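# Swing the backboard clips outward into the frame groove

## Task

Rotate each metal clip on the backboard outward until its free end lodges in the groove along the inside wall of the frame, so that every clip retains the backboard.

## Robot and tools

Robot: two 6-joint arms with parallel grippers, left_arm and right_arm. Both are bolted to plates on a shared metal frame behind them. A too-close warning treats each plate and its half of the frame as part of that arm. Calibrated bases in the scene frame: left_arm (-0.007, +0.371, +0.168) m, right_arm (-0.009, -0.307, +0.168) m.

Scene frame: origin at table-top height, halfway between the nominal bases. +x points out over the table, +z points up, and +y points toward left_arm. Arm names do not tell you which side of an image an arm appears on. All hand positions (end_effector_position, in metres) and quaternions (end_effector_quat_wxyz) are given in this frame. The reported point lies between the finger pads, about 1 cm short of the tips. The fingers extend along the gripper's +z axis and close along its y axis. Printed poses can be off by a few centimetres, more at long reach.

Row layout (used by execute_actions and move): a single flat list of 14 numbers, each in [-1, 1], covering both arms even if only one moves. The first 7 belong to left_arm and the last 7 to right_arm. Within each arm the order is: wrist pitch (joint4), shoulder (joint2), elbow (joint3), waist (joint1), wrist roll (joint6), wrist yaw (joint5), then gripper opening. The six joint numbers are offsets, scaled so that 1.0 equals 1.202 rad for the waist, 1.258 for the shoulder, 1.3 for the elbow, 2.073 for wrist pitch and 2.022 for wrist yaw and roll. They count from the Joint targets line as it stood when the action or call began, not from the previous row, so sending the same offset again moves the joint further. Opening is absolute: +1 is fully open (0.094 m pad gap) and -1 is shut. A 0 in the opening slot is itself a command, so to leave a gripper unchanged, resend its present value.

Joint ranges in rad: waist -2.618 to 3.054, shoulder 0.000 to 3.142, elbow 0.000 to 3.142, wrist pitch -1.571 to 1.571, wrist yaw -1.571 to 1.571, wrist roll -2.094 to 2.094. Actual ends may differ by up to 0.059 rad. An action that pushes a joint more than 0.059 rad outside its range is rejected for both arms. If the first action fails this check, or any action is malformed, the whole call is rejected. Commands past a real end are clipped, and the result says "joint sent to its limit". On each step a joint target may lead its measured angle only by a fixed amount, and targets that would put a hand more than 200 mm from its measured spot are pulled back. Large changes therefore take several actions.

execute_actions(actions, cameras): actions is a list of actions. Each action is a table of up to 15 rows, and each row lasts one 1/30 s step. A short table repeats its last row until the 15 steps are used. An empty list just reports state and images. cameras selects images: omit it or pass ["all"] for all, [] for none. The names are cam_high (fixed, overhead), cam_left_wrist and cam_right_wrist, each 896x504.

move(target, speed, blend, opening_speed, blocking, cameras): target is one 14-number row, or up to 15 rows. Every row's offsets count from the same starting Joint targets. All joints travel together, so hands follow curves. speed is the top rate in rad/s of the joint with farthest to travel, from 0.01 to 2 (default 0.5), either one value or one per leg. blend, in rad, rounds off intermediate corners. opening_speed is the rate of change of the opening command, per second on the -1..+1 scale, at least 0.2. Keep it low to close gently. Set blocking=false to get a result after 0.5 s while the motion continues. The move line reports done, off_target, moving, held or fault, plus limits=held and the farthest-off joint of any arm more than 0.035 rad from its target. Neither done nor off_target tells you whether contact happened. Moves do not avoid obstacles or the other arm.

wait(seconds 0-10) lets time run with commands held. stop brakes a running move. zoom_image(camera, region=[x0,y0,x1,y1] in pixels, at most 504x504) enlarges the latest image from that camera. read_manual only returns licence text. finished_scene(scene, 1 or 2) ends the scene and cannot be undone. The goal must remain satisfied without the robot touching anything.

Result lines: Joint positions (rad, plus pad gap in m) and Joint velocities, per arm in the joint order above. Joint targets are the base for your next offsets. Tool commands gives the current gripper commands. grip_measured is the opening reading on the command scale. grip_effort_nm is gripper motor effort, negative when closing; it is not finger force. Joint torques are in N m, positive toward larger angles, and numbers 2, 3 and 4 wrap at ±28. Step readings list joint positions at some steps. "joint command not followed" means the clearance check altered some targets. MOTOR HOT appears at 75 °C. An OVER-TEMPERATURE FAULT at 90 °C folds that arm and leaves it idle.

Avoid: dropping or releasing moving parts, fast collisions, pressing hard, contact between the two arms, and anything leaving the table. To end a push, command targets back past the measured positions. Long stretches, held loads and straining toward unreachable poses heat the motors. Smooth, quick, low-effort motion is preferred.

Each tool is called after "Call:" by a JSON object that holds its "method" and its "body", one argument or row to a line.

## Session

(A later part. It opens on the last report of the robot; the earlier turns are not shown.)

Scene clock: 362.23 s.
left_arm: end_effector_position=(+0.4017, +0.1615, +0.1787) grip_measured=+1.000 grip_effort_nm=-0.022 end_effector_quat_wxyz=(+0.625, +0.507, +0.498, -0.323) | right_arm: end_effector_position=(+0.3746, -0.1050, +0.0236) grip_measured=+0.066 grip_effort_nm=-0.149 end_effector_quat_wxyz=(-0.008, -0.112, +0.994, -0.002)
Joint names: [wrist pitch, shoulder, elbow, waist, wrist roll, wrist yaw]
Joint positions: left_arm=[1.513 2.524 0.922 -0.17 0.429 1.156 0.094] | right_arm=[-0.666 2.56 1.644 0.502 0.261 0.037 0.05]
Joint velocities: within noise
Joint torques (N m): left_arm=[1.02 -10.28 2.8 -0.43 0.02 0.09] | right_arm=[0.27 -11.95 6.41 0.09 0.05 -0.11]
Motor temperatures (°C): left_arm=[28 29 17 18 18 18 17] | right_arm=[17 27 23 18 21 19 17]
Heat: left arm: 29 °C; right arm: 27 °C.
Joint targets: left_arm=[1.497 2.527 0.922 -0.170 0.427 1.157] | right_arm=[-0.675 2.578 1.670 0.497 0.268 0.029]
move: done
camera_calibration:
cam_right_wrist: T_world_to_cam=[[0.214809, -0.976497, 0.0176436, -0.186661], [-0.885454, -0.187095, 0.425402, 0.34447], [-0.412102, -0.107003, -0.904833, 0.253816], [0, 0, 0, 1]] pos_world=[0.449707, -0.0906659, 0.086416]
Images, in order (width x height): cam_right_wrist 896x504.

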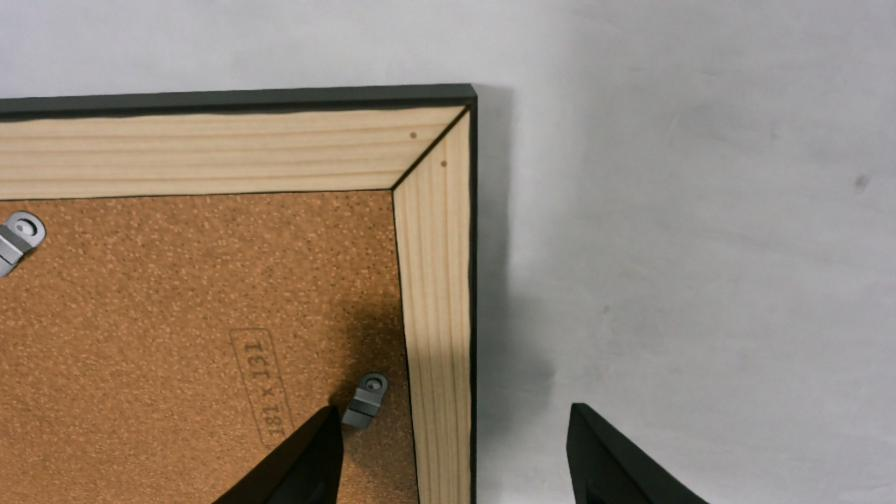

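Call:
{"method": "move", "body": {
  "target": [0,0,0,0,0,0,1,-0.0048,0.0016,0,-0.0158,-0.015,0,0.064],
  "speed": 0.05,
  "cameras": ["cam_right_wrist"]
}}

Call:
{"method": "zoom_image", "body": {
  "camera": "cam_right_wrist",
  "region": [290, 310, 510, 440]
}}

Scene clock: 369.00 s.
left_arm: end_effector_position=(+0.4017, +0.1615, +0.1787) grip_measured=+1.000 grip_effort_nm=-0.017 end_effector_quat_wxyz=(+0.625, +0.507, +0.498, -0.323) | right_arm: end_effector_position=(+0.3745, -0.1095, +0.0228) grip_measured=+0.066 grip_effort_nm=-0.149 end_effector_quat_wxyz=(-0.014, -0.113, +0.993, +0.002)
Joint names: [wrist pitch, shoulder, elbow, waist, wrist roll, wrist yaw]
Joint positions: left_arm=[1.513 2.524 0.922 -0.17 0.429 1.156 0.094] | right_arm=[-0.673 2.561 1.644 0.489 0.245 0.027 0.05]
Joint velocities: within noise
Joint torques (N m): left_arm=[1.07 -10.29 2.91 -0.38 0.01 0.11] | right_arm=[0.21 -11.88 6.39 -0.38 -0.12 0]
Motor temperatures (°C): left_arm=[28 29 17 18 18 18 17] | right_arm=[17 27 23 18 21 19 17]
Heat: left arm: 29 °C; right arm: 27 °C.
Joint targets: left_arm=[1.497 2.527 0.922 -0.170 0.427 1.157] | right_arm=[-0.685 2.580 1.670 0.478 0.237 0.029]
move: done
camera_calibration:
cam_right_wrist: T_world_to_cam=[[0.21772, -0.975963, 0.00971783, -0.191849], [-0.879468, -0.191857, 0.435577, 0.340873], [-0.423243, -0.103381, -0.900099, 0.257016], [0, 0, 0, 1]] pos_world=[0.450336, -0.0952686, 0.0847278]
Images, in order (width x height): cam_right_wrist 896x504.

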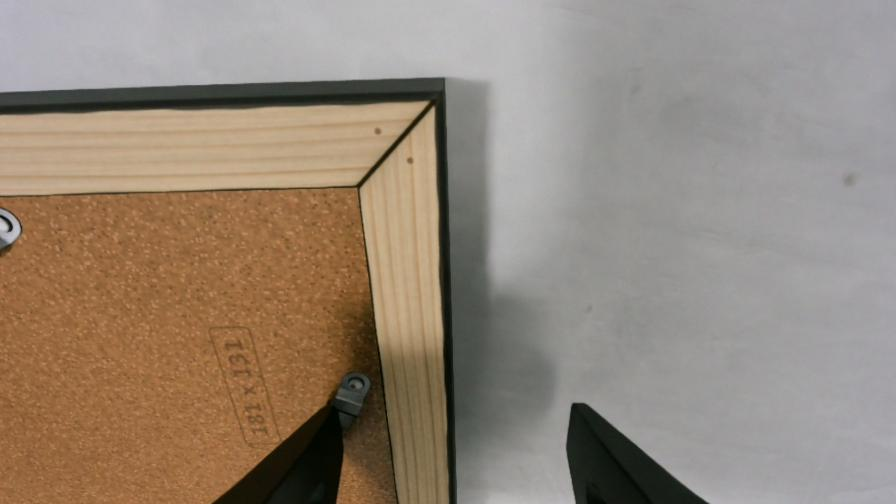

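Scaled by 2.291.

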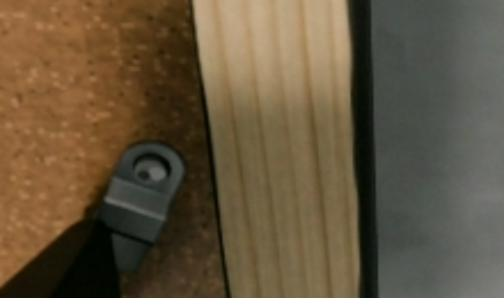

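Call:
{"method": "move", "body": {
  "target": [0,0,0,0,0,0,1,-0.0035,0.0008,0,-0.0108,-0.006,0,0.064],
  "speed": 0.05,
  "cameras": ["cam_right_wrist"]
}}

Call:
{"method": "zoom_image", "body": {
  "camera": "cam_right_wrist",
  "region": [290, 310, 510, 440]
}}

Scene clock: 381.93 s.
left_arm: end_effector_position=(+0.4017, +0.1615, +0.1787) grip_measured=+1.000 grip_effort_nm=-0.027 end_effector_quat_wxyz=(+0.625, +0.507, +0.498, -0.323) | right_arm: end_effector_position=(+0.3751, -0.1143, +0.0227) grip_measured=+0.066 grip_effort_nm=-0.154 end_effector_quat_wxyz=(-0.018, -0.114, +0.993, +0.003)
Joint names: [wrist pitch, shoulder, elbow, waist, wrist roll, wrist yaw]
Joint positions: left_arm=[1.513 2.524 0.922 -0.17 0.429 1.156 0.094] | right_arm=[-0.679 2.561 1.644 0.476 0.232 0.022 0.05]
Joint velocities: within noise
Joint torques (N m): left_arm=[1.07 -10.19 2.89 -0.32 -0.02 0.09] | right_arm=[0.18 -11.81 6.31 -0.43 -0.1 0.07]
Motor temperatures (°C): left_arm=[28 29 17 18 18 18 17] | right_arm=[17 28 24 18 21 19 17]
Heat: left arm: 29 °C; right arm: 28 °C.
Joint targets: left_arm=[1.497 2.527 0.922 -0.170 0.427 1.157] | right_arm=[-0.692 2.581 1.670 0.465 0.225 0.029]
move: done
camera_calibration:
cam_right_wrist: T_world_to_cam=[[0.218279, -0.975866, 0.00627795, -0.196781], [-0.875673, -0.19302, 0.442651, 0.338798], [-0.430757, -0.102119, -0.896672, 0.259503], [0, 0, 0, 1]] pos_world=[0.451412, -0.100137, 0.0839553]
Images, in order (width x height): cam_right_wrist 896x504.

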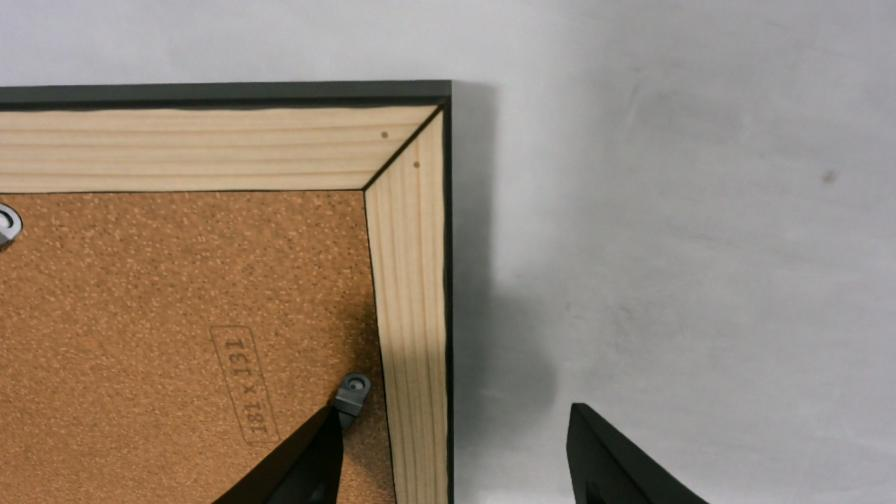

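Scaled by 2.291.

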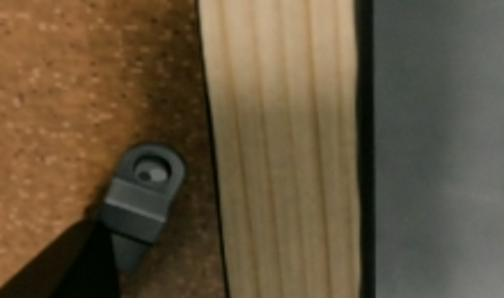

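Call:
{"method": "move", "body": {
  "target": [0,0,0,0,0,0,1,0.0145,0,0.0038,0.0233,0.0114,0,0.064],
  "speed": 0.05,
  "cameras": ["cam_right_wrist"]
}}

Call:
{"method": "zoom_image", "body": {
  "camera": "cam_right_wrist",
  "region": [290, 310, 510, 440]
}}

Scene clock: 406.93 s.
left_arm: end_effector_position=(+0.4017, +0.1615, +0.1787) grip_measured=+1.000 grip_effort_nm=-0.027 end_effector_quat_wxyz=(+0.625, +0.507, +0.498, -0.323) | right_arm: end_effector_position=(+0.3762, -0.1095, +0.0233) grip_measured=+0.066 grip_effort_nm=-0.154 end_effector_quat_wxyz=(-0.013, -0.114, +0.993, +0.005)
Joint names: [wrist pitch, shoulder, elbow, waist, wrist roll, wrist yaw]
Joint positions: left_arm=[1.513 2.524 0.922 -0.17 0.429 1.156 0.094] | right_arm=[-0.674 2.562 1.649 0.485 0.241 0.022 0.05]
Joint velocities: within noise
Joint torques (N m): left_arm=[1.06 -10.15 2.82 -0.34 0 0.11] | right_arm=[0.45 -11.89 6.37 1.39 0.06 0.06]
Motor temperatures (°C): left_arm=[28 29 17 18 18 18 17] | right_arm=[17 29 24 18 21 19 17]
Heat: left arm: 29 °C; right arm: 29 °C.
Joint targets: left_arm=[1.497 2.527 0.922 -0.170 0.427 1.157] | right_arm=[-0.662 2.581 1.675 0.493 0.248 0.029]
move: done
camera_calibration:
cam_right_wrist: T_world_to_cam=[[0.218235, -0.975888, 0.00409824, -0.192311], [-0.879521, -0.194861, 0.434134, 0.341827], [-0.422867, -0.0983474, -0.900839, 0.258599], [0, 0, 0, 1]] pos_world=[0.451966, -0.0956327, 0.0853456]
Images, in order (width x height): cam_right_wrist 896x504.

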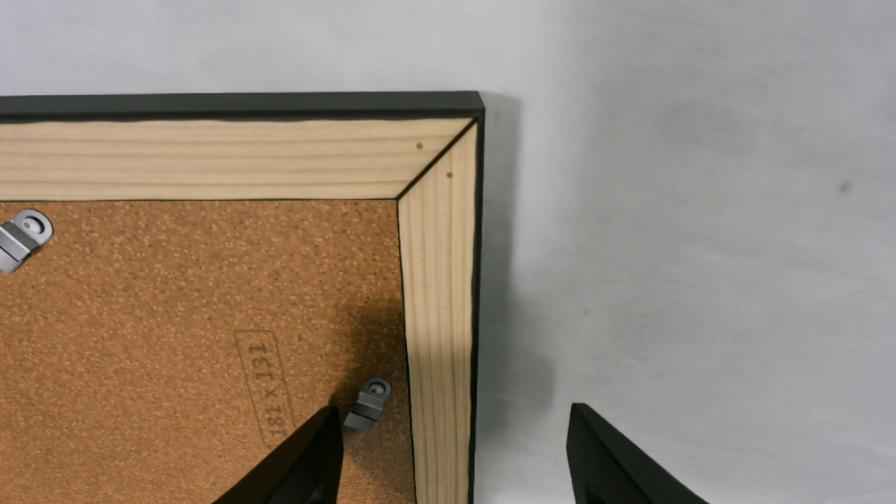

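Scaled by 2.291.

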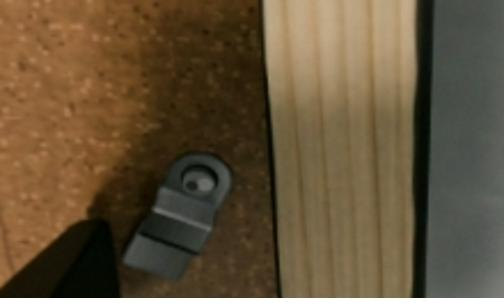

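Call:
{"method": "move", "body": {
  "target": [0,0,0,0,0,0,1,0,0,0,0,0,0,-0.277],
  "opening_speed": 0.4,
  "cameras": ["cam_right_wrist"]
}}

Call:
{"method": "zoom_image", "body": {
  "camera": "cam_right_wrist",
  "region": [330, 310, 550, 440]
}}

Scene clock: 416.83 s.
left_arm: end_effector_position=(+0.4017, +0.1615, +0.1787) grip_measured=+1.000 grip_effort_nm=-0.022 end_effector_quat_wxyz=(+0.625, +0.507, +0.498, -0.323) | right_arm: end_effector_position=(+0.3760, -0.1077, +0.0234) grip_measured=-0.275 grip_effort_nm=-0.168 end_effector_quat_wxyz=(-0.012, -0.115, +0.993, +0.005)
Joint names: [wrist pitch, shoulder, elbow, waist, wrist roll, wrist yaw]
Joint positions: left_arm=[1.513 2.524 0.922 -0.17 0.429 1.156 0.094] | right_arm=[-0.671 2.562 1.649 0.489 0.242 0.022 0.034]
Joint velocities: within noise
Joint torques (N m): left_arm=[1.05 -10.5 2.84 -0.35 -0.01 0.08] | right_arm=[0.42 -11.85 6.43 1.02 0.05 0.06]
Motor temperatures (°C): left_arm=[28 30 17 18 18 18 17] | right_arm=[17 30 23 18 21 19 17]
Heat: left arm: 30 °C; right arm: 30 °C.
Joint targets: left_arm=[1.497 2.527 0.922 -0.170 0.427 1.157] | right_arm=[-0.662 2.581 1.675 0.493 0.248 0.030]
move: done
camera_calibration:
cam_right_wrist: T_world_to_cam=[[0.221097, -0.975246, 0.00340303, -0.191531], [-0.880025, -0.198003, 0.431684, 0.341929], [-0.420325, -0.0984387, -0.902018, 0.25782], [0, 0, 0, 1]] pos_world=[0.451621, -0.0937075, 0.0856042]
Images, in order (width x height): cam_right_wrist 896x504.

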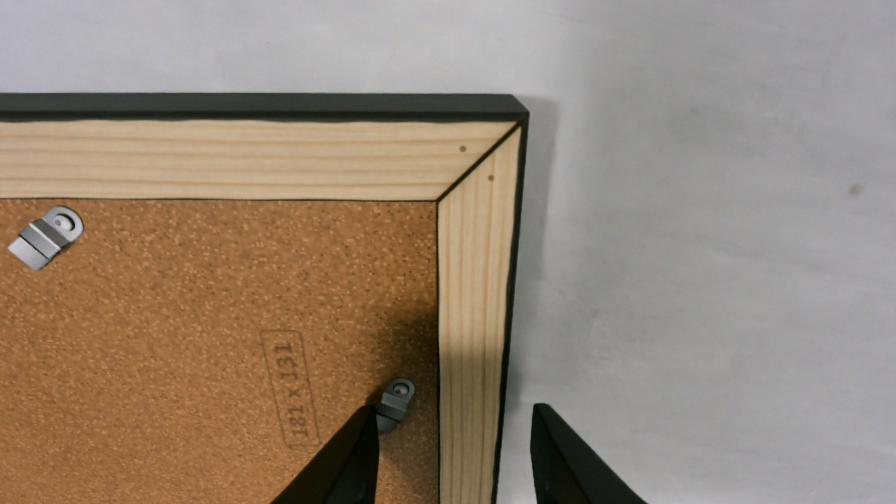

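Scaled by 2.291.

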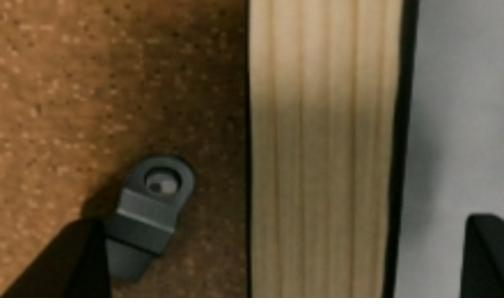

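Call:
{"method": "move", "body": {
  "target": [0,0,0,0,0,0,1,0,0,0,0,0,0,-0.42],
  "opening_speed": 0.3,
  "cameras": ["cam_right_wrist"]
}}

Call:
{"method": "zoom_image", "body": {
  "camera": "cam_right_wrist",
  "region": [330, 310, 550, 440]
}}

Scene clock: 422.33 s.
left_arm: end_effector_position=(+0.4017, +0.1615, +0.1787) grip_measured=+1.000 grip_effort_nm=-0.027 end_effector_quat_wxyz=(+0.625, +0.507, +0.498, -0.323) | right_arm: end_effector_position=(+0.3760, -0.1077, +0.0234) grip_measured=-0.418 grip_effort_nm=-0.164 end_effector_quat_wxyz=(-0.012, -0.115, +0.993, +0.005)
Joint names: [wrist pitch, shoulder, elbow, waist, wrist roll, wrist yaw]
Joint positions: left_arm=[1.513 2.524 0.922 -0.17 0.429 1.156 0.094] | right_arm=[-0.671 2.562 1.649 0.489 0.242 0.022 0.027]
Joint velocities: within noise
Joint torques (N m): left_arm=[1.04 -10.26 3 -0.32 -0.01 0.14] | right_arm=[0.42 -11.92 6.42 1.03 0.03 0.06]
Motor temperatures (°C): left_arm=[28 30 17 18 18 18 17] | right_arm=[17 30 23 18 21 19 17]
Heat: left arm: 30 °C; right arm: 30 °C.
Joint targets: left_arm=[1.497 2.527 0.922 -0.170 0.427 1.157] | right_arm=[-0.662 2.581 1.675 0.493 0.248 0.029]
move: done
camera_calibration:
cam_right_wrist: T_world_to_cam=[[0.22109, -0.975249, 0.00303346, -0.191454], [-0.879951, -0.198143, 0.43177, 0.341869], [-0.420482, -0.0981294, -0.901979, 0.257905], [0, 0, 0, 1]] pos_world=[0.451601, -0.0936686, 0.0855971]
Images, in order (width x height): cam_right_wrist 896x504.

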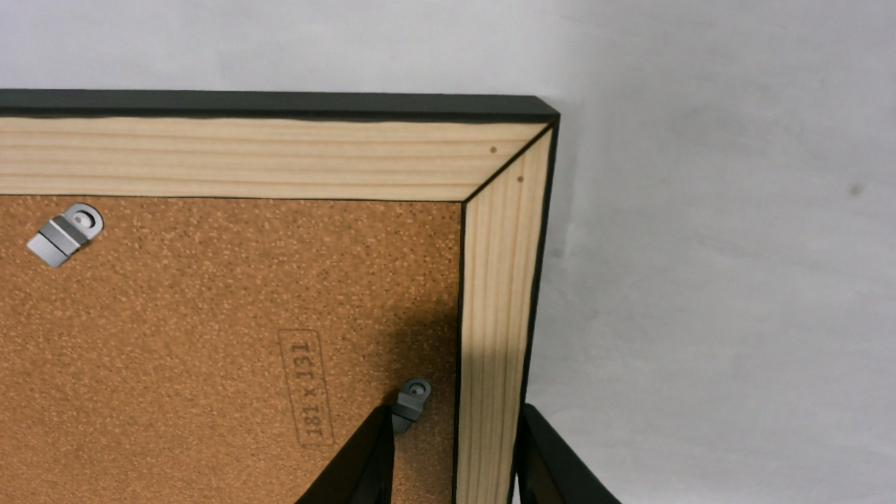

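Scaled by 2.291.

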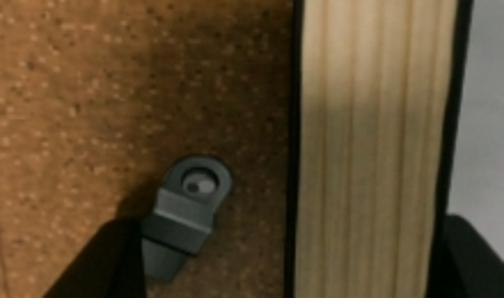

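Call:
{"method": "move", "body": {
  "target": [0,0,0,0,0,0,1,0,0,0,0,0,0,-0.49],
  "opening_speed": 0.2,
  "cameras": ["cam_right_wrist"]
}}

Call:
{"method": "zoom_image", "body": {
  "camera": "cam_right_wrist",
  "region": [330, 310, 550, 440]
}}

Scene clock: 426.87 s.
left_arm: end_effector_position=(+0.4017, +0.1615, +0.1787) grip_measured=+1.000 grip_effort_nm=-0.027 end_effector_quat_wxyz=(+0.625, +0.507, +0.498, -0.323) | right_arm: end_effector_position=(+0.3761, -0.1079, +0.0234) grip_measured=-0.487 grip_effort_nm=-0.208 end_effector_quat_wxyz=(-0.012, -0.115, +0.993, +0.005)
Joint names: [wrist pitch, shoulder, elbow, waist, wrist roll, wrist yaw]
Joint positions: left_arm=[1.513 2.524 0.922 -0.17 0.429 1.156 0.094] | right_arm=[-0.671 2.562 1.649 0.489 0.242 0.023 0.024]
Joint velocities: within noise
Joint torques (N m): left_arm=[1.07 -10.22 2.92 -0.31 0 0.11] | right_arm=[0.42 -11.88 6.42 1.05 0.03 0.05]
Motor temperatures (°C): left_arm=[28 30 17 18 18 18 17] | right_arm=[17 30 23 18 21 19 17]
Heat: left arm: 30 °C; right arm: 30 °C.
Joint targets: left_arm=[1.497 2.527 0.922 -0.170 0.427 1.157] | right_arm=[-0.662 2.581 1.675 0.493 0.248 0.029]
move: done
camera_calibration:
cam_right_wrist: T_world_to_cam=[[0.221109, -0.97524, 0.00414216, -0.191684], [-0.880172, -0.197722, 0.431513, 0.34205], [-0.42001, -0.0990573, -0.902097, 0.257648], [0, 0, 0, 1]] pos_world=[0.451661, -0.0937852, 0.0856186]
Images, in order (width x height): cam_right_wrist 896x504.

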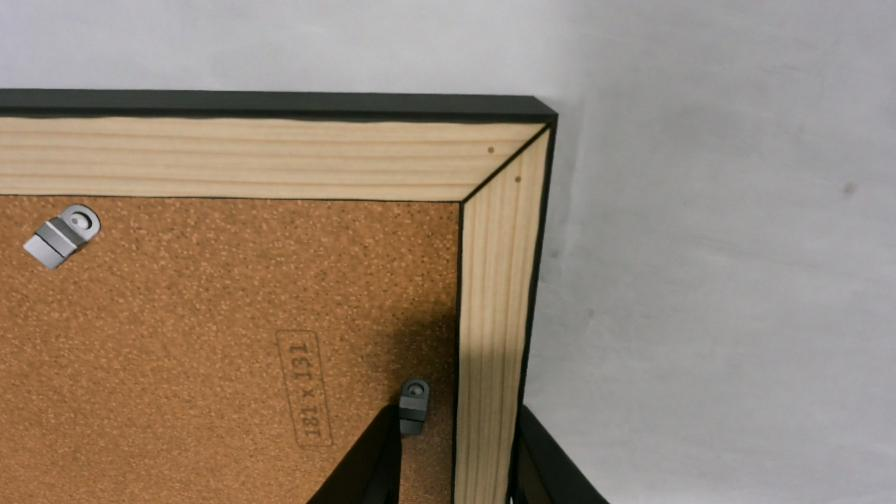

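Scaled by 2.291.

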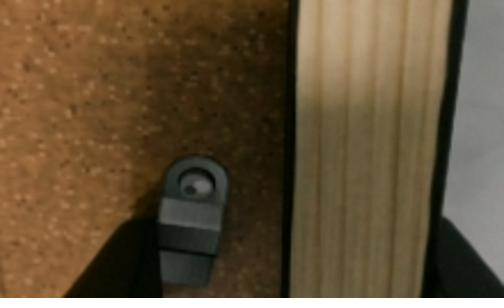

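Call:
{"method": "move", "body": {
  "target": [0,0,0,0,0,0,1,0,0,0,0,0,0,-0.56],
  "opening_speed": 0.2,
  "cameras": ["cam_right_wrist"]
}}

Call:
{"method": "zoom_image", "body": {
  "camera": "cam_right_wrist",
  "region": [330, 310, 550, 440]
}}

Call:
{"method": "move", "body": {
  "target": [0,0,0,0,0,0,1,0,0,0,0,0,0,-0.62],
  "opening_speed": 0.2,
  "cameras": ["cam_right_wrist"]
}}

Call:
{"method": "zoom_image", "body": {
  "camera": "cam_right_wrist",
  "region": [330, 310, 550, 440]
}}

Scene clock: 433.80 s.
left_arm: end_effector_position=(+0.4017, +0.1615, +0.1787) grip_measured=+1.000 grip_effort_nm=-0.022 end_effector_quat_wxyz=(+0.625, +0.507, +0.498, -0.323) | right_arm: end_effector_position=(+0.3765, -0.1088, +0.0232) grip_measured=-0.557 grip_effort_nm=-0.212 end_effector_quat_wxyz=(-0.011, -0.115, +0.993, +0.002)
Joint names: [wrist pitch, shoulder, elbow, waist, wrist roll, wrist yaw]
Joint positions: left_arm=[1.513 2.524 0.922 -0.17 0.429 1.156 0.094] | right_arm=[-0.671 2.562 1.649 0.489 0.242 0.028 0.021]
Joint velocities: within noise
Joint torques (N m): left_arm=[1.02 -10.29 2.88 -0.42 0 0.11] | right_arm=[0.41 -11.93 6.42 1.03 0.03 -0.01]
Motor temperatures (°C): left_arm=[28 30 17 18 18 18 17] | right_arm=[17 30 23 18 21 19 17]
Heat: left arm: 30 °C; right arm: 30 °C.
Joint targets: left_arm=[1.497 2.527 0.922 -0.170 0.427 1.157] | right_arm=[-0.662 2.581 1.675 0.493 0.248 0.029]
move: done
camera_calibration:
cam_right_wrist: T_world_to_cam=[[0.221214, -0.975176, 0.00977958, -0.192854], [-0.881124, -0.195561, 0.430554, 0.34288], [-0.417953, -0.103861, -0.902512, 0.256268], [0, 0, 0, 1]] pos_world=[0.45189, -0.094396, 0.0855427]
Images, in order (width x height): cam_right_wrist 896x504.

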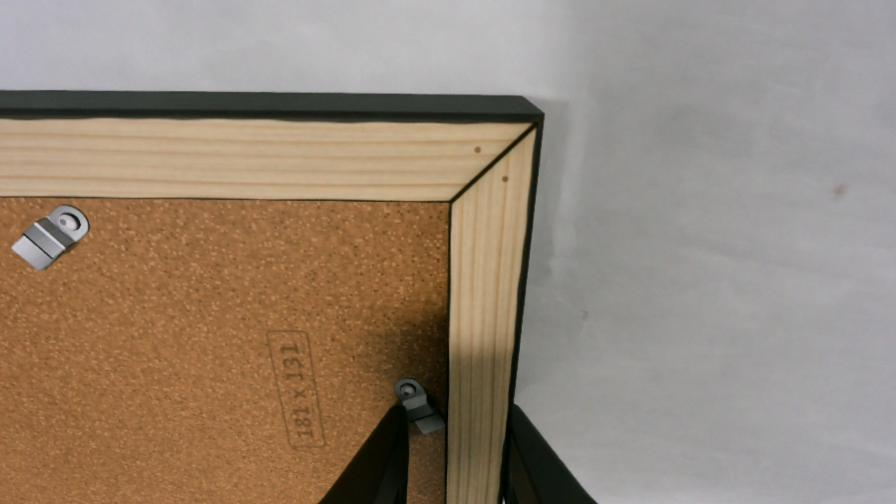

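Scaled by 2.291.

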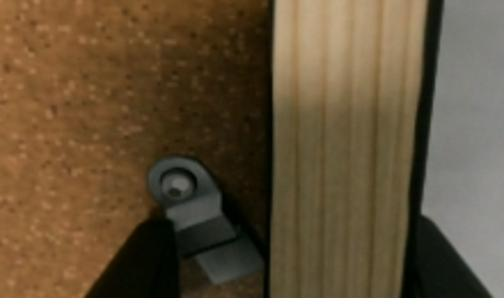

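Scene clock: 434.30 s.
left_arm: end_effector_position=(+0.4017, +0.1615, +0.1787) grip_measured=+1.000 grip_effort_nm=-0.022 end_effector_quat_wxyz=(+0.625, +0.507, +0.498, -0.323) | right_arm: end_effector_position=(+0.3766, -0.1091, +0.0232) grip_measured=-0.617 grip_effort_nm=-0.208 end_effector_quat_wxyz=(-0.011, -0.115, +0.993, +0.001)
Joint names: [wrist pitch, shoulder, elbow, waist, wrist roll, wrist yaw]
Joint positions: left_arm=[1.513 2.524 0.922 -0.17 0.429 1.156 0.094] | right_arm=[-0.671 2.562 1.649 0.489 0.242 0.03 0.018]
Joint velocities: within noise
Joint torques (N m): left_arm=[1.02 -10.39 3 -0.23 0.04 0.09] | right_arm=[0.42 -11.93 6.43 1.02 0.04 -0.04]
Motor temperatures (°C): left_arm=[28 30 17 18 18 18 17] | right_arm=[17 30 23 18 21 19 17]
Heat: left arm: 30 °C; right arm: 30 °C.
Joint targets: left_arm=[1.497 2.527 0.922 -0.170 0.427 1.157] | right_arm=[-0.662 2.581 1.675 0.493 0.248 0.030]
move: done
camera_calibration:
cam_right_wrist: T_world_to_cam=[[0.22124, -0.97515, 0.0116274, -0.193233], [-0.881491, -0.194862, 0.43012, 0.343183], [-0.417166, -0.105409, -0.902697, 0.255837], [0, 0, 0, 1]] pos_world=[0.45199, -0.09459, 0.0855801]
Images, in order (width x height): cam_right_wrist 896x504.

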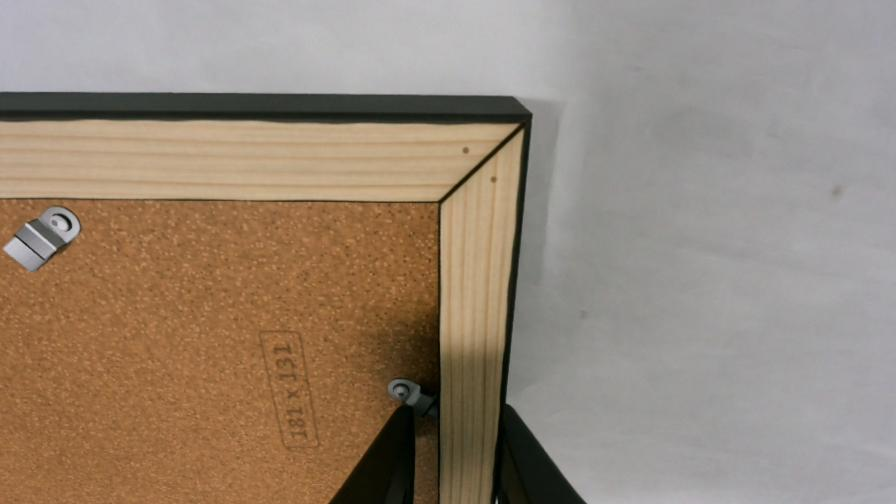

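Scaled by 2.291.

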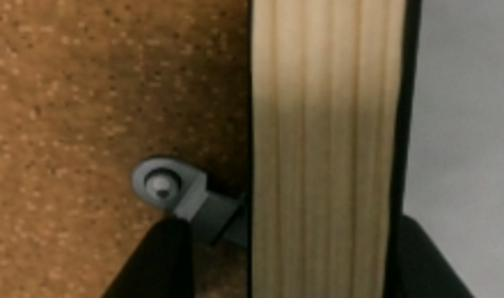

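Call:
{"method": "move", "body": {
  "target": [0,0,0,0,0,0,1,0,0,0,0,0,0,-0.67],
  "opening_speed": 0.2,
  "cameras": ["cam_right_wrist"]
}}

Call:
{"method": "zoom_image", "body": {
  "camera": "cam_right_wrist",
  "region": [330, 310, 550, 440]
}}

Scene clock: 437.87 s.
left_arm: end_effector_position=(+0.4017, +0.1615, +0.1787) grip_measured=+1.000 grip_effort_nm=-0.022 end_effector_quat_wxyz=(+0.625, +0.507, +0.498, -0.323) | right_arm: end_effector_position=(+0.3768, -0.1091, +0.0232) grip_measured=-0.665 grip_effort_nm=-0.315 end_effector_quat_wxyz=(-0.010, -0.113, +0.994, +0.001)
Joint names: [wrist pitch, shoulder, elbow, waist, wrist roll, wrist yaw]
Joint positions: left_arm=[1.513 2.524 0.922 -0.17 0.429 1.156 0.094] | right_arm=[-0.67 2.562 1.649 0.489 0.246 0.031 0.016]
Joint velocities: within noise
Joint torques (N m): left_arm=[1.06 -10.39 2.89 -0.42 -0.02 0.07] | right_arm=[0.41 -11.99 6.45 1.05 -0.02 -0.03]
Motor temperatures (°C): left_arm=[28 30 17 18 18 18 17] | right_arm=[17 31 23 18 21 19 17]
Heat: left arm: 30 °C; right arm: 31 °C.
Joint targets: left_arm=[1.497 2.527 0.922 -0.170 0.427 1.157] | right_arm=[-0.662 2.581 1.675 0.493 0.248 0.030]
move: done
camera_calibration:
cam_right_wrist: T_world_to_cam=[[0.217114, -0.976074, 0.011893, -0.191804], [-0.882672, -0.191107, 0.429382, 0.344238], [-0.416835, -0.103723, -0.903045, 0.255987], [0, 0, 0, 1]] pos_world=[0.452197, -0.0948772, 0.085639]
Images, in order (width x height): cam_right_wrist 896x504.

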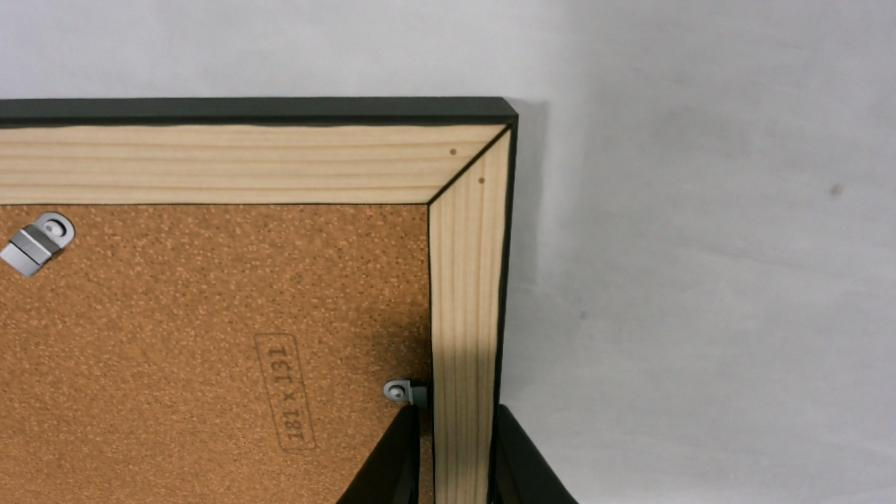

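Scaled by 2.291.

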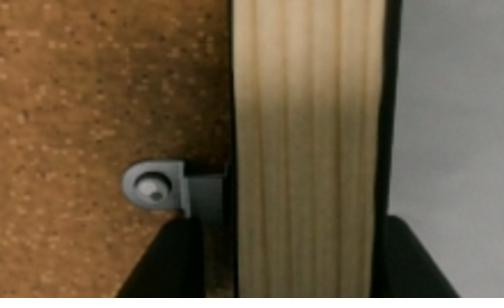

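Call:
{"method": "move", "body": {
  "target": [
    [0,0,0,0,0,0,1,0,0,0,0,0,0,-0.3],
    [0,0,0,0,0,0,1,-0.0331,-0.0874,0,0,0,0,-0.3],
    [0,0,0,0,0,0,1,0.0825,-0.2679,-0.3615,0.0849,0.8408,0,-0.3]
  ],
  "speed": [0.3,0.2,0.7],
  "opening_speed": 1.0,
  "cameras": ["cam_right_wrist","cam_high"]
}}

Scene clock: 491.53 s.
left_arm: end_effector_position=(+0.4017, +0.1615, +0.1787) grip_measured=+1.000 grip_effort_nm=-0.027 end_effector_quat_wxyz=(+0.625, +0.507, +0.498, -0.323) | right_arm: end_effector_position=(+0.2986, -0.1101, +0.0527) grip_measured=-0.302 grip_effort_nm=0.056 end_effector_quat_wxyz=(-0.003, +0.633, +0.774, +0.006)
Joint names: [wrist pitch, shoulder, elbow, waist, wrist roll, wrist yaw]
Joint positions: left_arm=[1.513 2.524 0.922 -0.17 0.429 1.156 0.094] | right_arm=[-0.495 2.281 1.216 0.587 1.941 0.031 0.033]
Joint velocities: within noise
Joint torques (N m): left_arm=[1.04 -10.32 2.95 -0.36 0.04 0.1] | right_arm=[0.42 -14.76 3.33 1.35 0.06 -0.03]
Motor temperatures (°C): left_arm=[28 30 17 18 18 18 17] | right_arm=[17 32 23 18 21 19 17]
Heat: left arm: 30 °C; right arm: 32 °C.
Joint targets: left_arm=[1.497 2.527 0.922 -0.170 0.427 1.157] | right_arm=[-0.491 2.244 1.205 0.595 1.949 0.030]
move: off_target (right_arm); right_arm: the shoulder is farthest, 0.037 rad from its target
camera_calibration:
cam_right_wrist: T_world_to_cam=[[-0.981611, -0.190605, 0.0104697, 0.268394], [-0.168442, 0.890672, 0.422293, 0.168528], [-0.0898161, 0.412764, -0.906399, 0.209296], [0, 0, 0, 1]] pos_world=[0.310644, -0.185336, 0.115727]
Images, in order (width x height): cam_high 896x504, cam_right_wrist 896x504.

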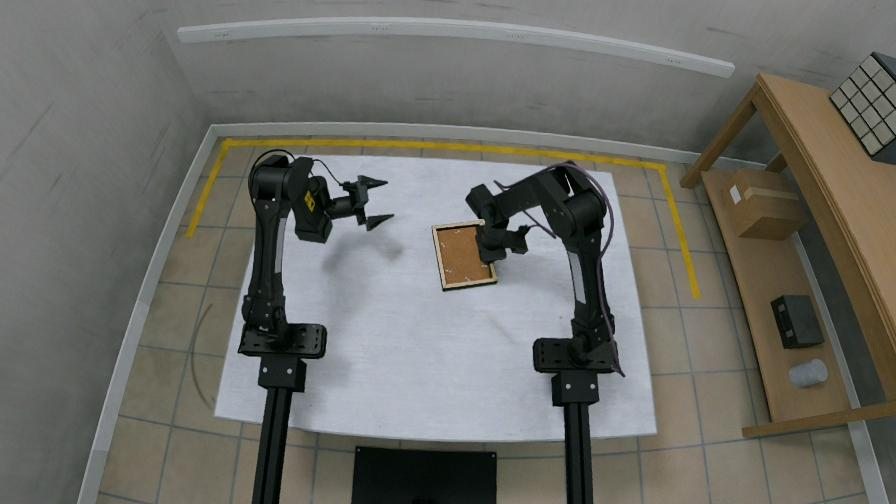

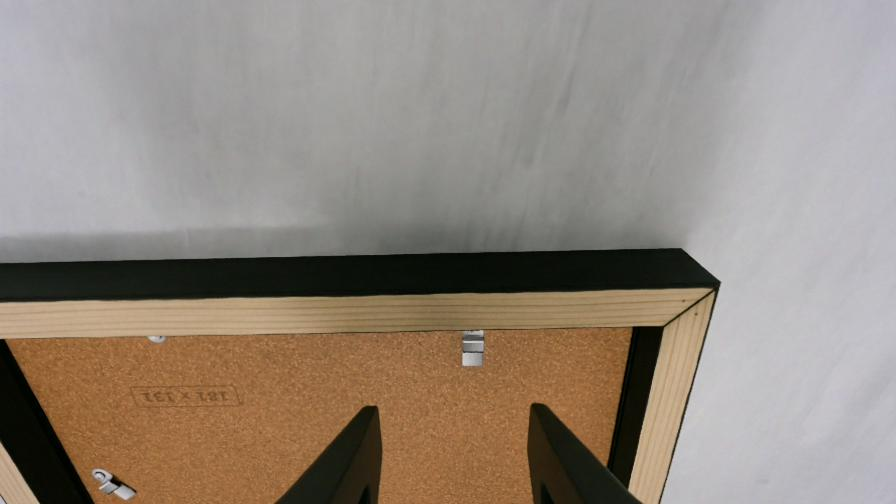

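Call:
{"method": "move", "body": {
  "target": [0,0,0,0,0,0,1,0.0260,0.0692,-0.01,0.0067,0.0042,0,-0.3],
  "speed": 0.15,
  "cameras": ["cam_right_wrist"]
}}

Scene clock: 524.67 s.
left_arm: end_effector_position=(+0.4017, +0.1615, +0.1787) grip_measured=+1.000 grip_effort_nm=-0.022 end_effector_quat_wxyz=(+0.625, +0.507, +0.498, -0.323) | right_arm: end_effector_position=(+0.2946, -0.1088, +0.0370) grip_measured=-0.302 grip_effort_nm=0.061 end_effector_quat_wxyz=(-0.003, +0.634, +0.774, +0.006)
Joint names: [wrist pitch, shoulder, elbow, waist, wrist roll, wrist yaw]
Joint positions: left_arm=[1.513 2.524 0.922 -0.17 0.429 1.156 0.094] | right_arm=[-0.441 2.32 1.2 0.594 1.95 0.031 0.033]
Joint velocities: within noise
Joint torques (N m): left_arm=[1.04 -10.11 2.89 -0.35 0 0.11] | right_arm=[0.44 -10.22 3.3 1.39 0.04 -0.04]
Motor temperatures (°C): left_arm=[28 31 17 18 18 18 17] | right_arm=[17 33 22 18 21 19 17]
Heat: left arm: 31 °C; right arm: 33 °C.
Joint targets: left_arm=[1.497 2.527 0.922 -0.170 0.427 1.157] | right_arm=[-0.437 2.331 1.192 0.603 1.957 0.030]
move: done
camera_calibration:
cam_right_wrist: T_world_to_cam=[[-0.981969, -0.188742, 0.0106694, 0.265131], [-0.166668, 0.890996, 0.422313, 0.172857], [-0.0892146, 0.41292, -0.906387, 0.193995], [0, 0, 0, 1]] pos_world=[0.306467, -0.184078, 0.100006]
Images, in order (width x height): cam_right_wrist 896x504.

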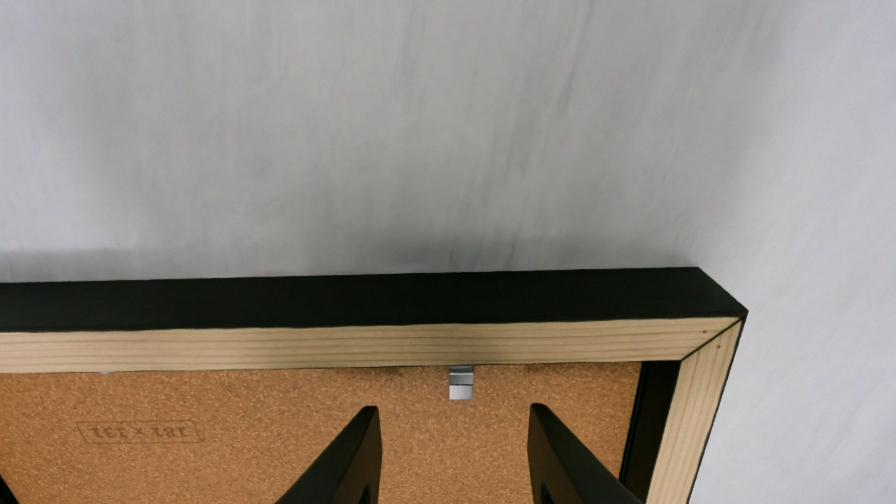

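Call:
{"method": "move", "body": {
  "target": [0,0,0,0,0,0,1,0.0178,0.0262,-0.0077,0.0028,0.0015,0,-0.3],
  "speed": 0.1,
  "cameras": ["cam_right_wrist"]
}}

Call:
{"method": "zoom_image", "body": {
  "camera": "cam_right_wrist",
  "region": [350, 340, 570, 470]
}}

Scene clock: 541.20 s.
left_arm: end_effector_position=(+0.4017, +0.1615, +0.1787) grip_measured=+1.000 grip_effort_nm=-0.022 end_effector_quat_wxyz=(+0.625, +0.507, +0.498, -0.323) | right_arm: end_effector_position=(+0.2913, -0.1089, +0.0251) grip_measured=-0.302 grip_effort_nm=0.061 end_effector_quat_wxyz=(-0.003, +0.634, +0.774, +0.005)
Joint names: [wrist pitch, shoulder, elbow, waist, wrist roll, wrist yaw]
Joint positions: left_arm=[1.513 2.524 0.922 -0.17 0.429 1.156 0.094] | right_arm=[-0.404 2.35 1.191 0.598 1.953 0.031 0.033]
Joint velocities: within noise
Joint torques (N m): left_arm=[1.06 -10.32 2.8 -0.32 0.01 0.11] | right_arm=[0.43 -10.04 3.08 1.39 0.04 -0.04]
Motor temperatures (°C): left_arm=[28 31 17 18 18 18 17] | right_arm=[17 30 22 18 21 19 17]
Heat: left arm: 31 °C; right arm: 30 °C.
Joint targets: left_arm=[1.497 2.527 0.922 -0.170 0.427 1.157] | right_arm=[-0.400 2.364 1.182 0.607 1.960 0.030]
move: done
camera_calibration:
cam_right_wrist: T_world_to_cam=[[-0.981844, -0.189215, 0.0134008, 0.261883], [-0.16607, 0.891581, 0.421311, 0.177316], [-0.0916662, 0.411437, -0.906817, 0.183536], [0, 0, 0, 1]] pos_world=[0.303399, -0.184053, 0.0882193]
Images, in order (width x height): cam_right_wrist 896x504.

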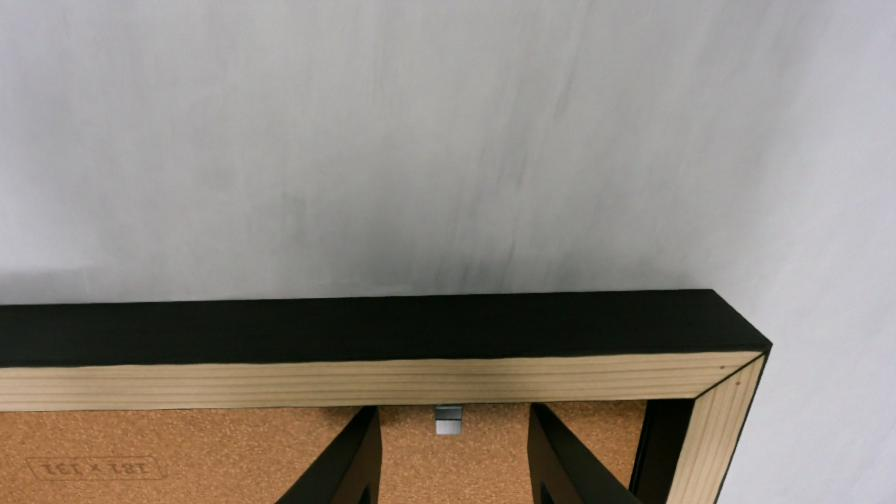

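Scaled by 2.291.

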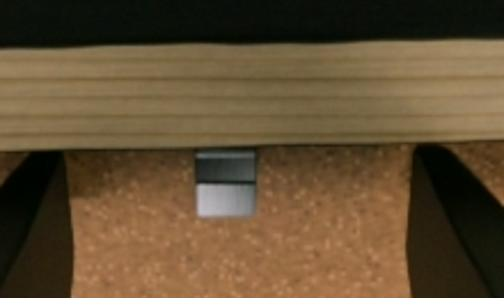

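Call:
{"method": "move", "body": {
  "target": [0,0,0,0,0,0,1,0.004,0.0024,0,0,0,0,-0.6],
  "speed": 0.1,
  "opening_speed": 0.5,
  "cameras": ["cam_right_wrist"]
}}

Call:
{"method": "zoom_image", "body": {
  "camera": "cam_right_wrist",
  "region": [350, 340, 570, 470]
}}

Scene clock: 547.93 s.
left_arm: end_effector_position=(+0.4017, +0.1615, +0.1787) grip_measured=+1.000 grip_effort_nm=-0.017 end_effector_quat_wxyz=(+0.625, +0.507, +0.498, -0.323) | right_arm: end_effector_position=(+0.2931, -0.1077, +0.0251) grip_measured=-0.598 grip_effort_nm=-0.159 end_effector_quat_wxyz=(-0.002, +0.634, +0.773, +0.009)
Joint names: [wrist pitch, shoulder, elbow, waist, wrist roll, wrist yaw]
Joint positions: left_arm=[1.513 2.524 0.922 -0.17 0.429 1.156 0.094] | right_arm=[-0.396 2.35 1.191 0.598 1.953 0.031 0.019]
Joint velocities: within noise
Joint torques (N m): left_arm=[1.04 -10.13 2.88 -0.4 0.02 0.05] | right_arm=[0.42 -9.77 3.07 1.37 0.04 -0.03]
Motor temperatures (°C): left_arm=[28 31 17 18 18 18 17] | right_arm=[17 30 22 18 21 19 17]
Heat: left arm: 31 °C; right arm: 30 °C.
Joint targets: left_arm=[1.497 2.527 0.922 -0.170 0.427 1.157] | right_arm=[-0.392 2.367 1.182 0.607 1.960 0.030]
move: done
camera_calibration:
cam_right_wrist: T_world_to_cam=[[-0.982046, -0.188555, 0.00565234, 0.264136], [-0.168393, 0.889755, 0.424239, 0.176988], [-0.0850216, 0.415671, -0.905532, 0.181721], [0, 0, 0, 1]] pos_world=[0.304648, -0.183208, 0.087976]
Images, in order (width x height): cam_right_wrist 896x504.

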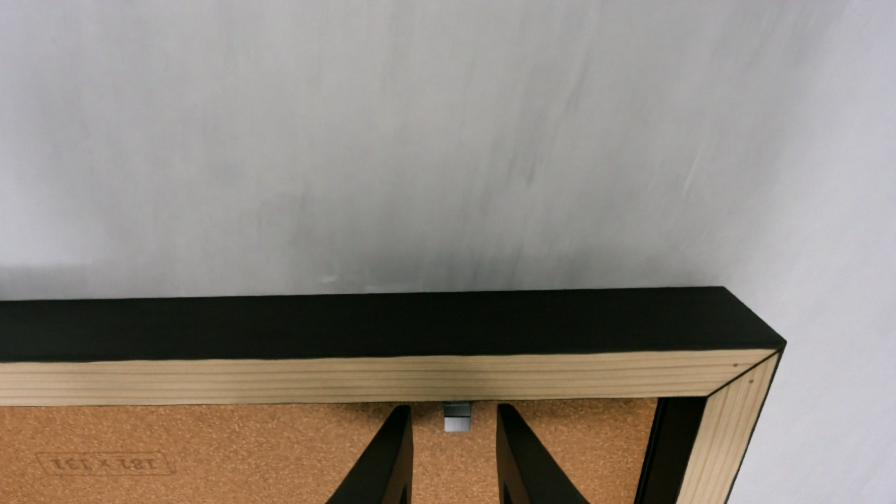

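Scaled by 2.291.

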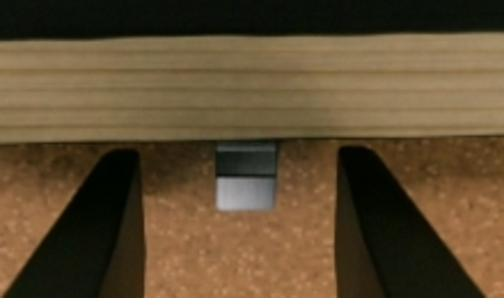

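Call:
{"method": "move", "body": {
  "target": [0,0,0,0,0,0,1,0,0,0,0,0,0,-0.9],
  "opening_speed": 0.3,
  "cameras": ["cam_right_wrist"]
}}

Call:
{"method": "zoom_image", "body": {
  "camera": "cam_right_wrist",
  "region": [350, 340, 570, 470]
}}

Scene clock: 554.77 s.
left_arm: end_effector_position=(+0.4017, +0.1615, +0.1787) grip_measured=+1.000 grip_effort_nm=-0.027 end_effector_quat_wxyz=(+0.625, +0.507, +0.498, -0.323) | right_arm: end_effector_position=(+0.2932, -0.1077, +0.0251) grip_measured=-0.898 grip_effort_nm=-0.159 end_effector_quat_wxyz=(-0.002, +0.634, +0.773, +0.009)
Joint names: [wrist pitch, shoulder, elbow, waist, wrist roll, wrist yaw]
Joint positions: left_arm=[1.513 2.524 0.922 -0.17 0.429 1.156 0.094] | right_arm=[-0.395 2.35 1.191 0.598 1.953 0.031 0.005]
Joint velocities: within noise
Joint torques (N m): left_arm=[1.05 -10.51 2.85 -0.44 0.01 0.1] | right_arm=[0.44 -9.77 3.11 1.36 0.04 -0.03]
Motor temperatures (°C): left_arm=[28 31 17 18 18 18 17] | right_arm=[17 29 22 18 21 19 17]
Heat: left arm: 31 °C; right arm: 29 °C.
Joint targets: left_arm=[1.497 2.527 0.922 -0.170 0.427 1.157] | right_arm=[-0.392 2.367 1.182 0.607 1.960 0.030]
move: done
camera_calibration:
cam_right_wrist: T_world_to_cam=[[-0.982051, -0.188541, 0.00529996, 0.264236], [-0.168515, 0.889669, 0.424372, 0.176977], [-0.0847267, 0.415862, -0.905472, 0.18164], [0, 0, 0, 1]] pos_world=[0.304706, -0.183169, 0.0879653]
Images, in order (width x height): cam_right_wrist 896x504.

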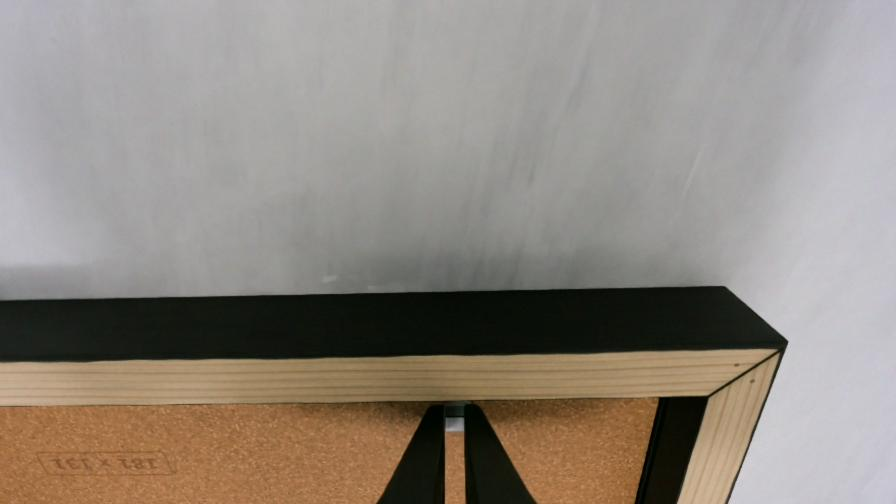

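Scaled by 2.291.

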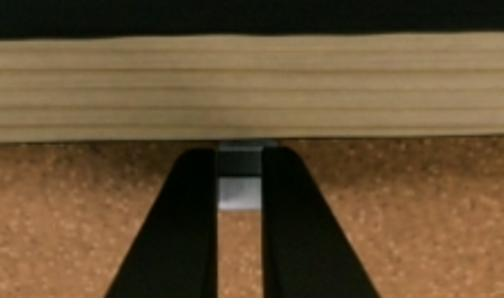

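Call:
{"method": "move", "body": {
  "target": [
    [0,0,0,0,0,0,1,0,0,0,0,0,0,-0.6],
    [0,0,0,0,0,0,1,0.0030,0.0072,0,0,0,0,-0.6]
  ],
  "opening_speed": 0.5,
  "speed": 0.1,
  "cameras": ["cam_right_wrist"]
}}

Call:
{"method": "zoom_image", "body": {
  "camera": "cam_right_wrist",
  "region": [350, 340, 570, 470]
}}

Scene clock: 562.67 s.
left_arm: end_effector_position=(+0.4017, +0.1615, +0.1787) grip_measured=+1.000 grip_effort_nm=-0.027 end_effector_quat_wxyz=(+0.625, +0.507, +0.498, -0.323) | right_arm: end_effector_position=(+0.2920, -0.1083, +0.0217) grip_measured=-0.602 grip_effort_nm=0.071 end_effector_quat_wxyz=(-0.003, +0.634, +0.773, +0.007)
Joint names: [wrist pitch, shoulder, elbow, waist, wrist roll, wrist yaw]
Joint positions: left_arm=[1.513 2.524 0.922 -0.17 0.429 1.156 0.094] | right_arm=[-0.39 2.36 1.191 0.598 1.954 0.031 0.019]
Joint velocities: within noise
Joint torques (N m): left_arm=[1.06 -10.29 2.8 -0.21 0.03 0.09] | right_arm=[0.43 -9.91 3.06 1.43 0.04 -0.03]
Motor temperatures (°C): left_arm=[28 31 17 18 18 18 17] | right_arm=[17 29 22 18 21 19 17]
Heat: left arm: 31 °C; right arm: 29 °C.
Joint targets: left_arm=[1.497 2.527 0.922 -0.170 0.427 1.157] | right_arm=[-0.386 2.376 1.182 0.607 1.960 0.030]
move: done
camera_calibration:
cam_right_wrist: T_world_to_cam=[[-0.98206, -0.188327, 0.00953345, 0.262949], [-0.166716, 0.890765, 0.422782, 0.178368], [-0.0881134, 0.413607, -0.906181, 0.179499], [0, 0, 0, 1]] pos_world=[0.303784, -0.183606, 0.0847411]
Images, in order (width x height): cam_right_wrist 896x504.

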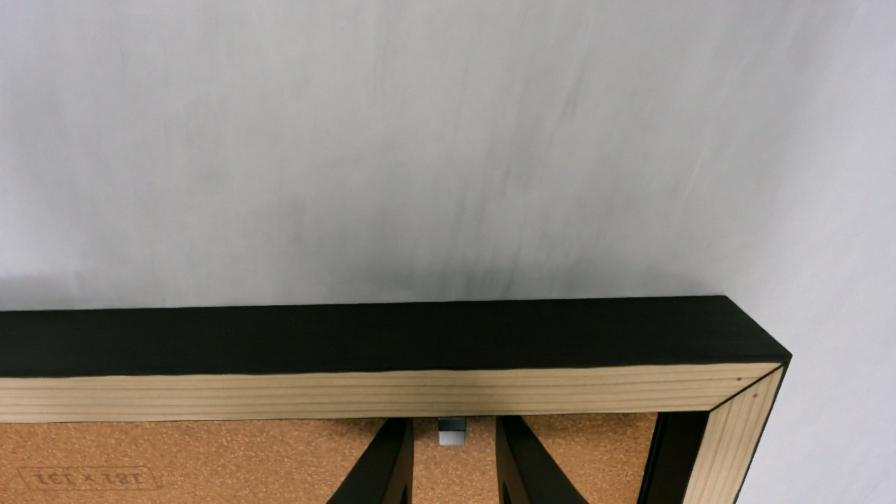

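Scaled by 2.291.

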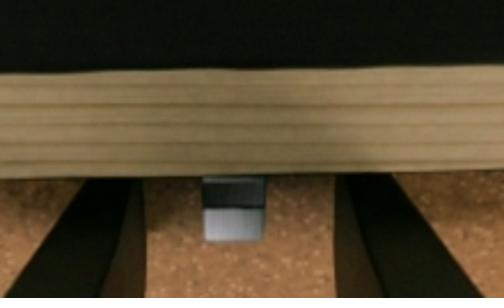

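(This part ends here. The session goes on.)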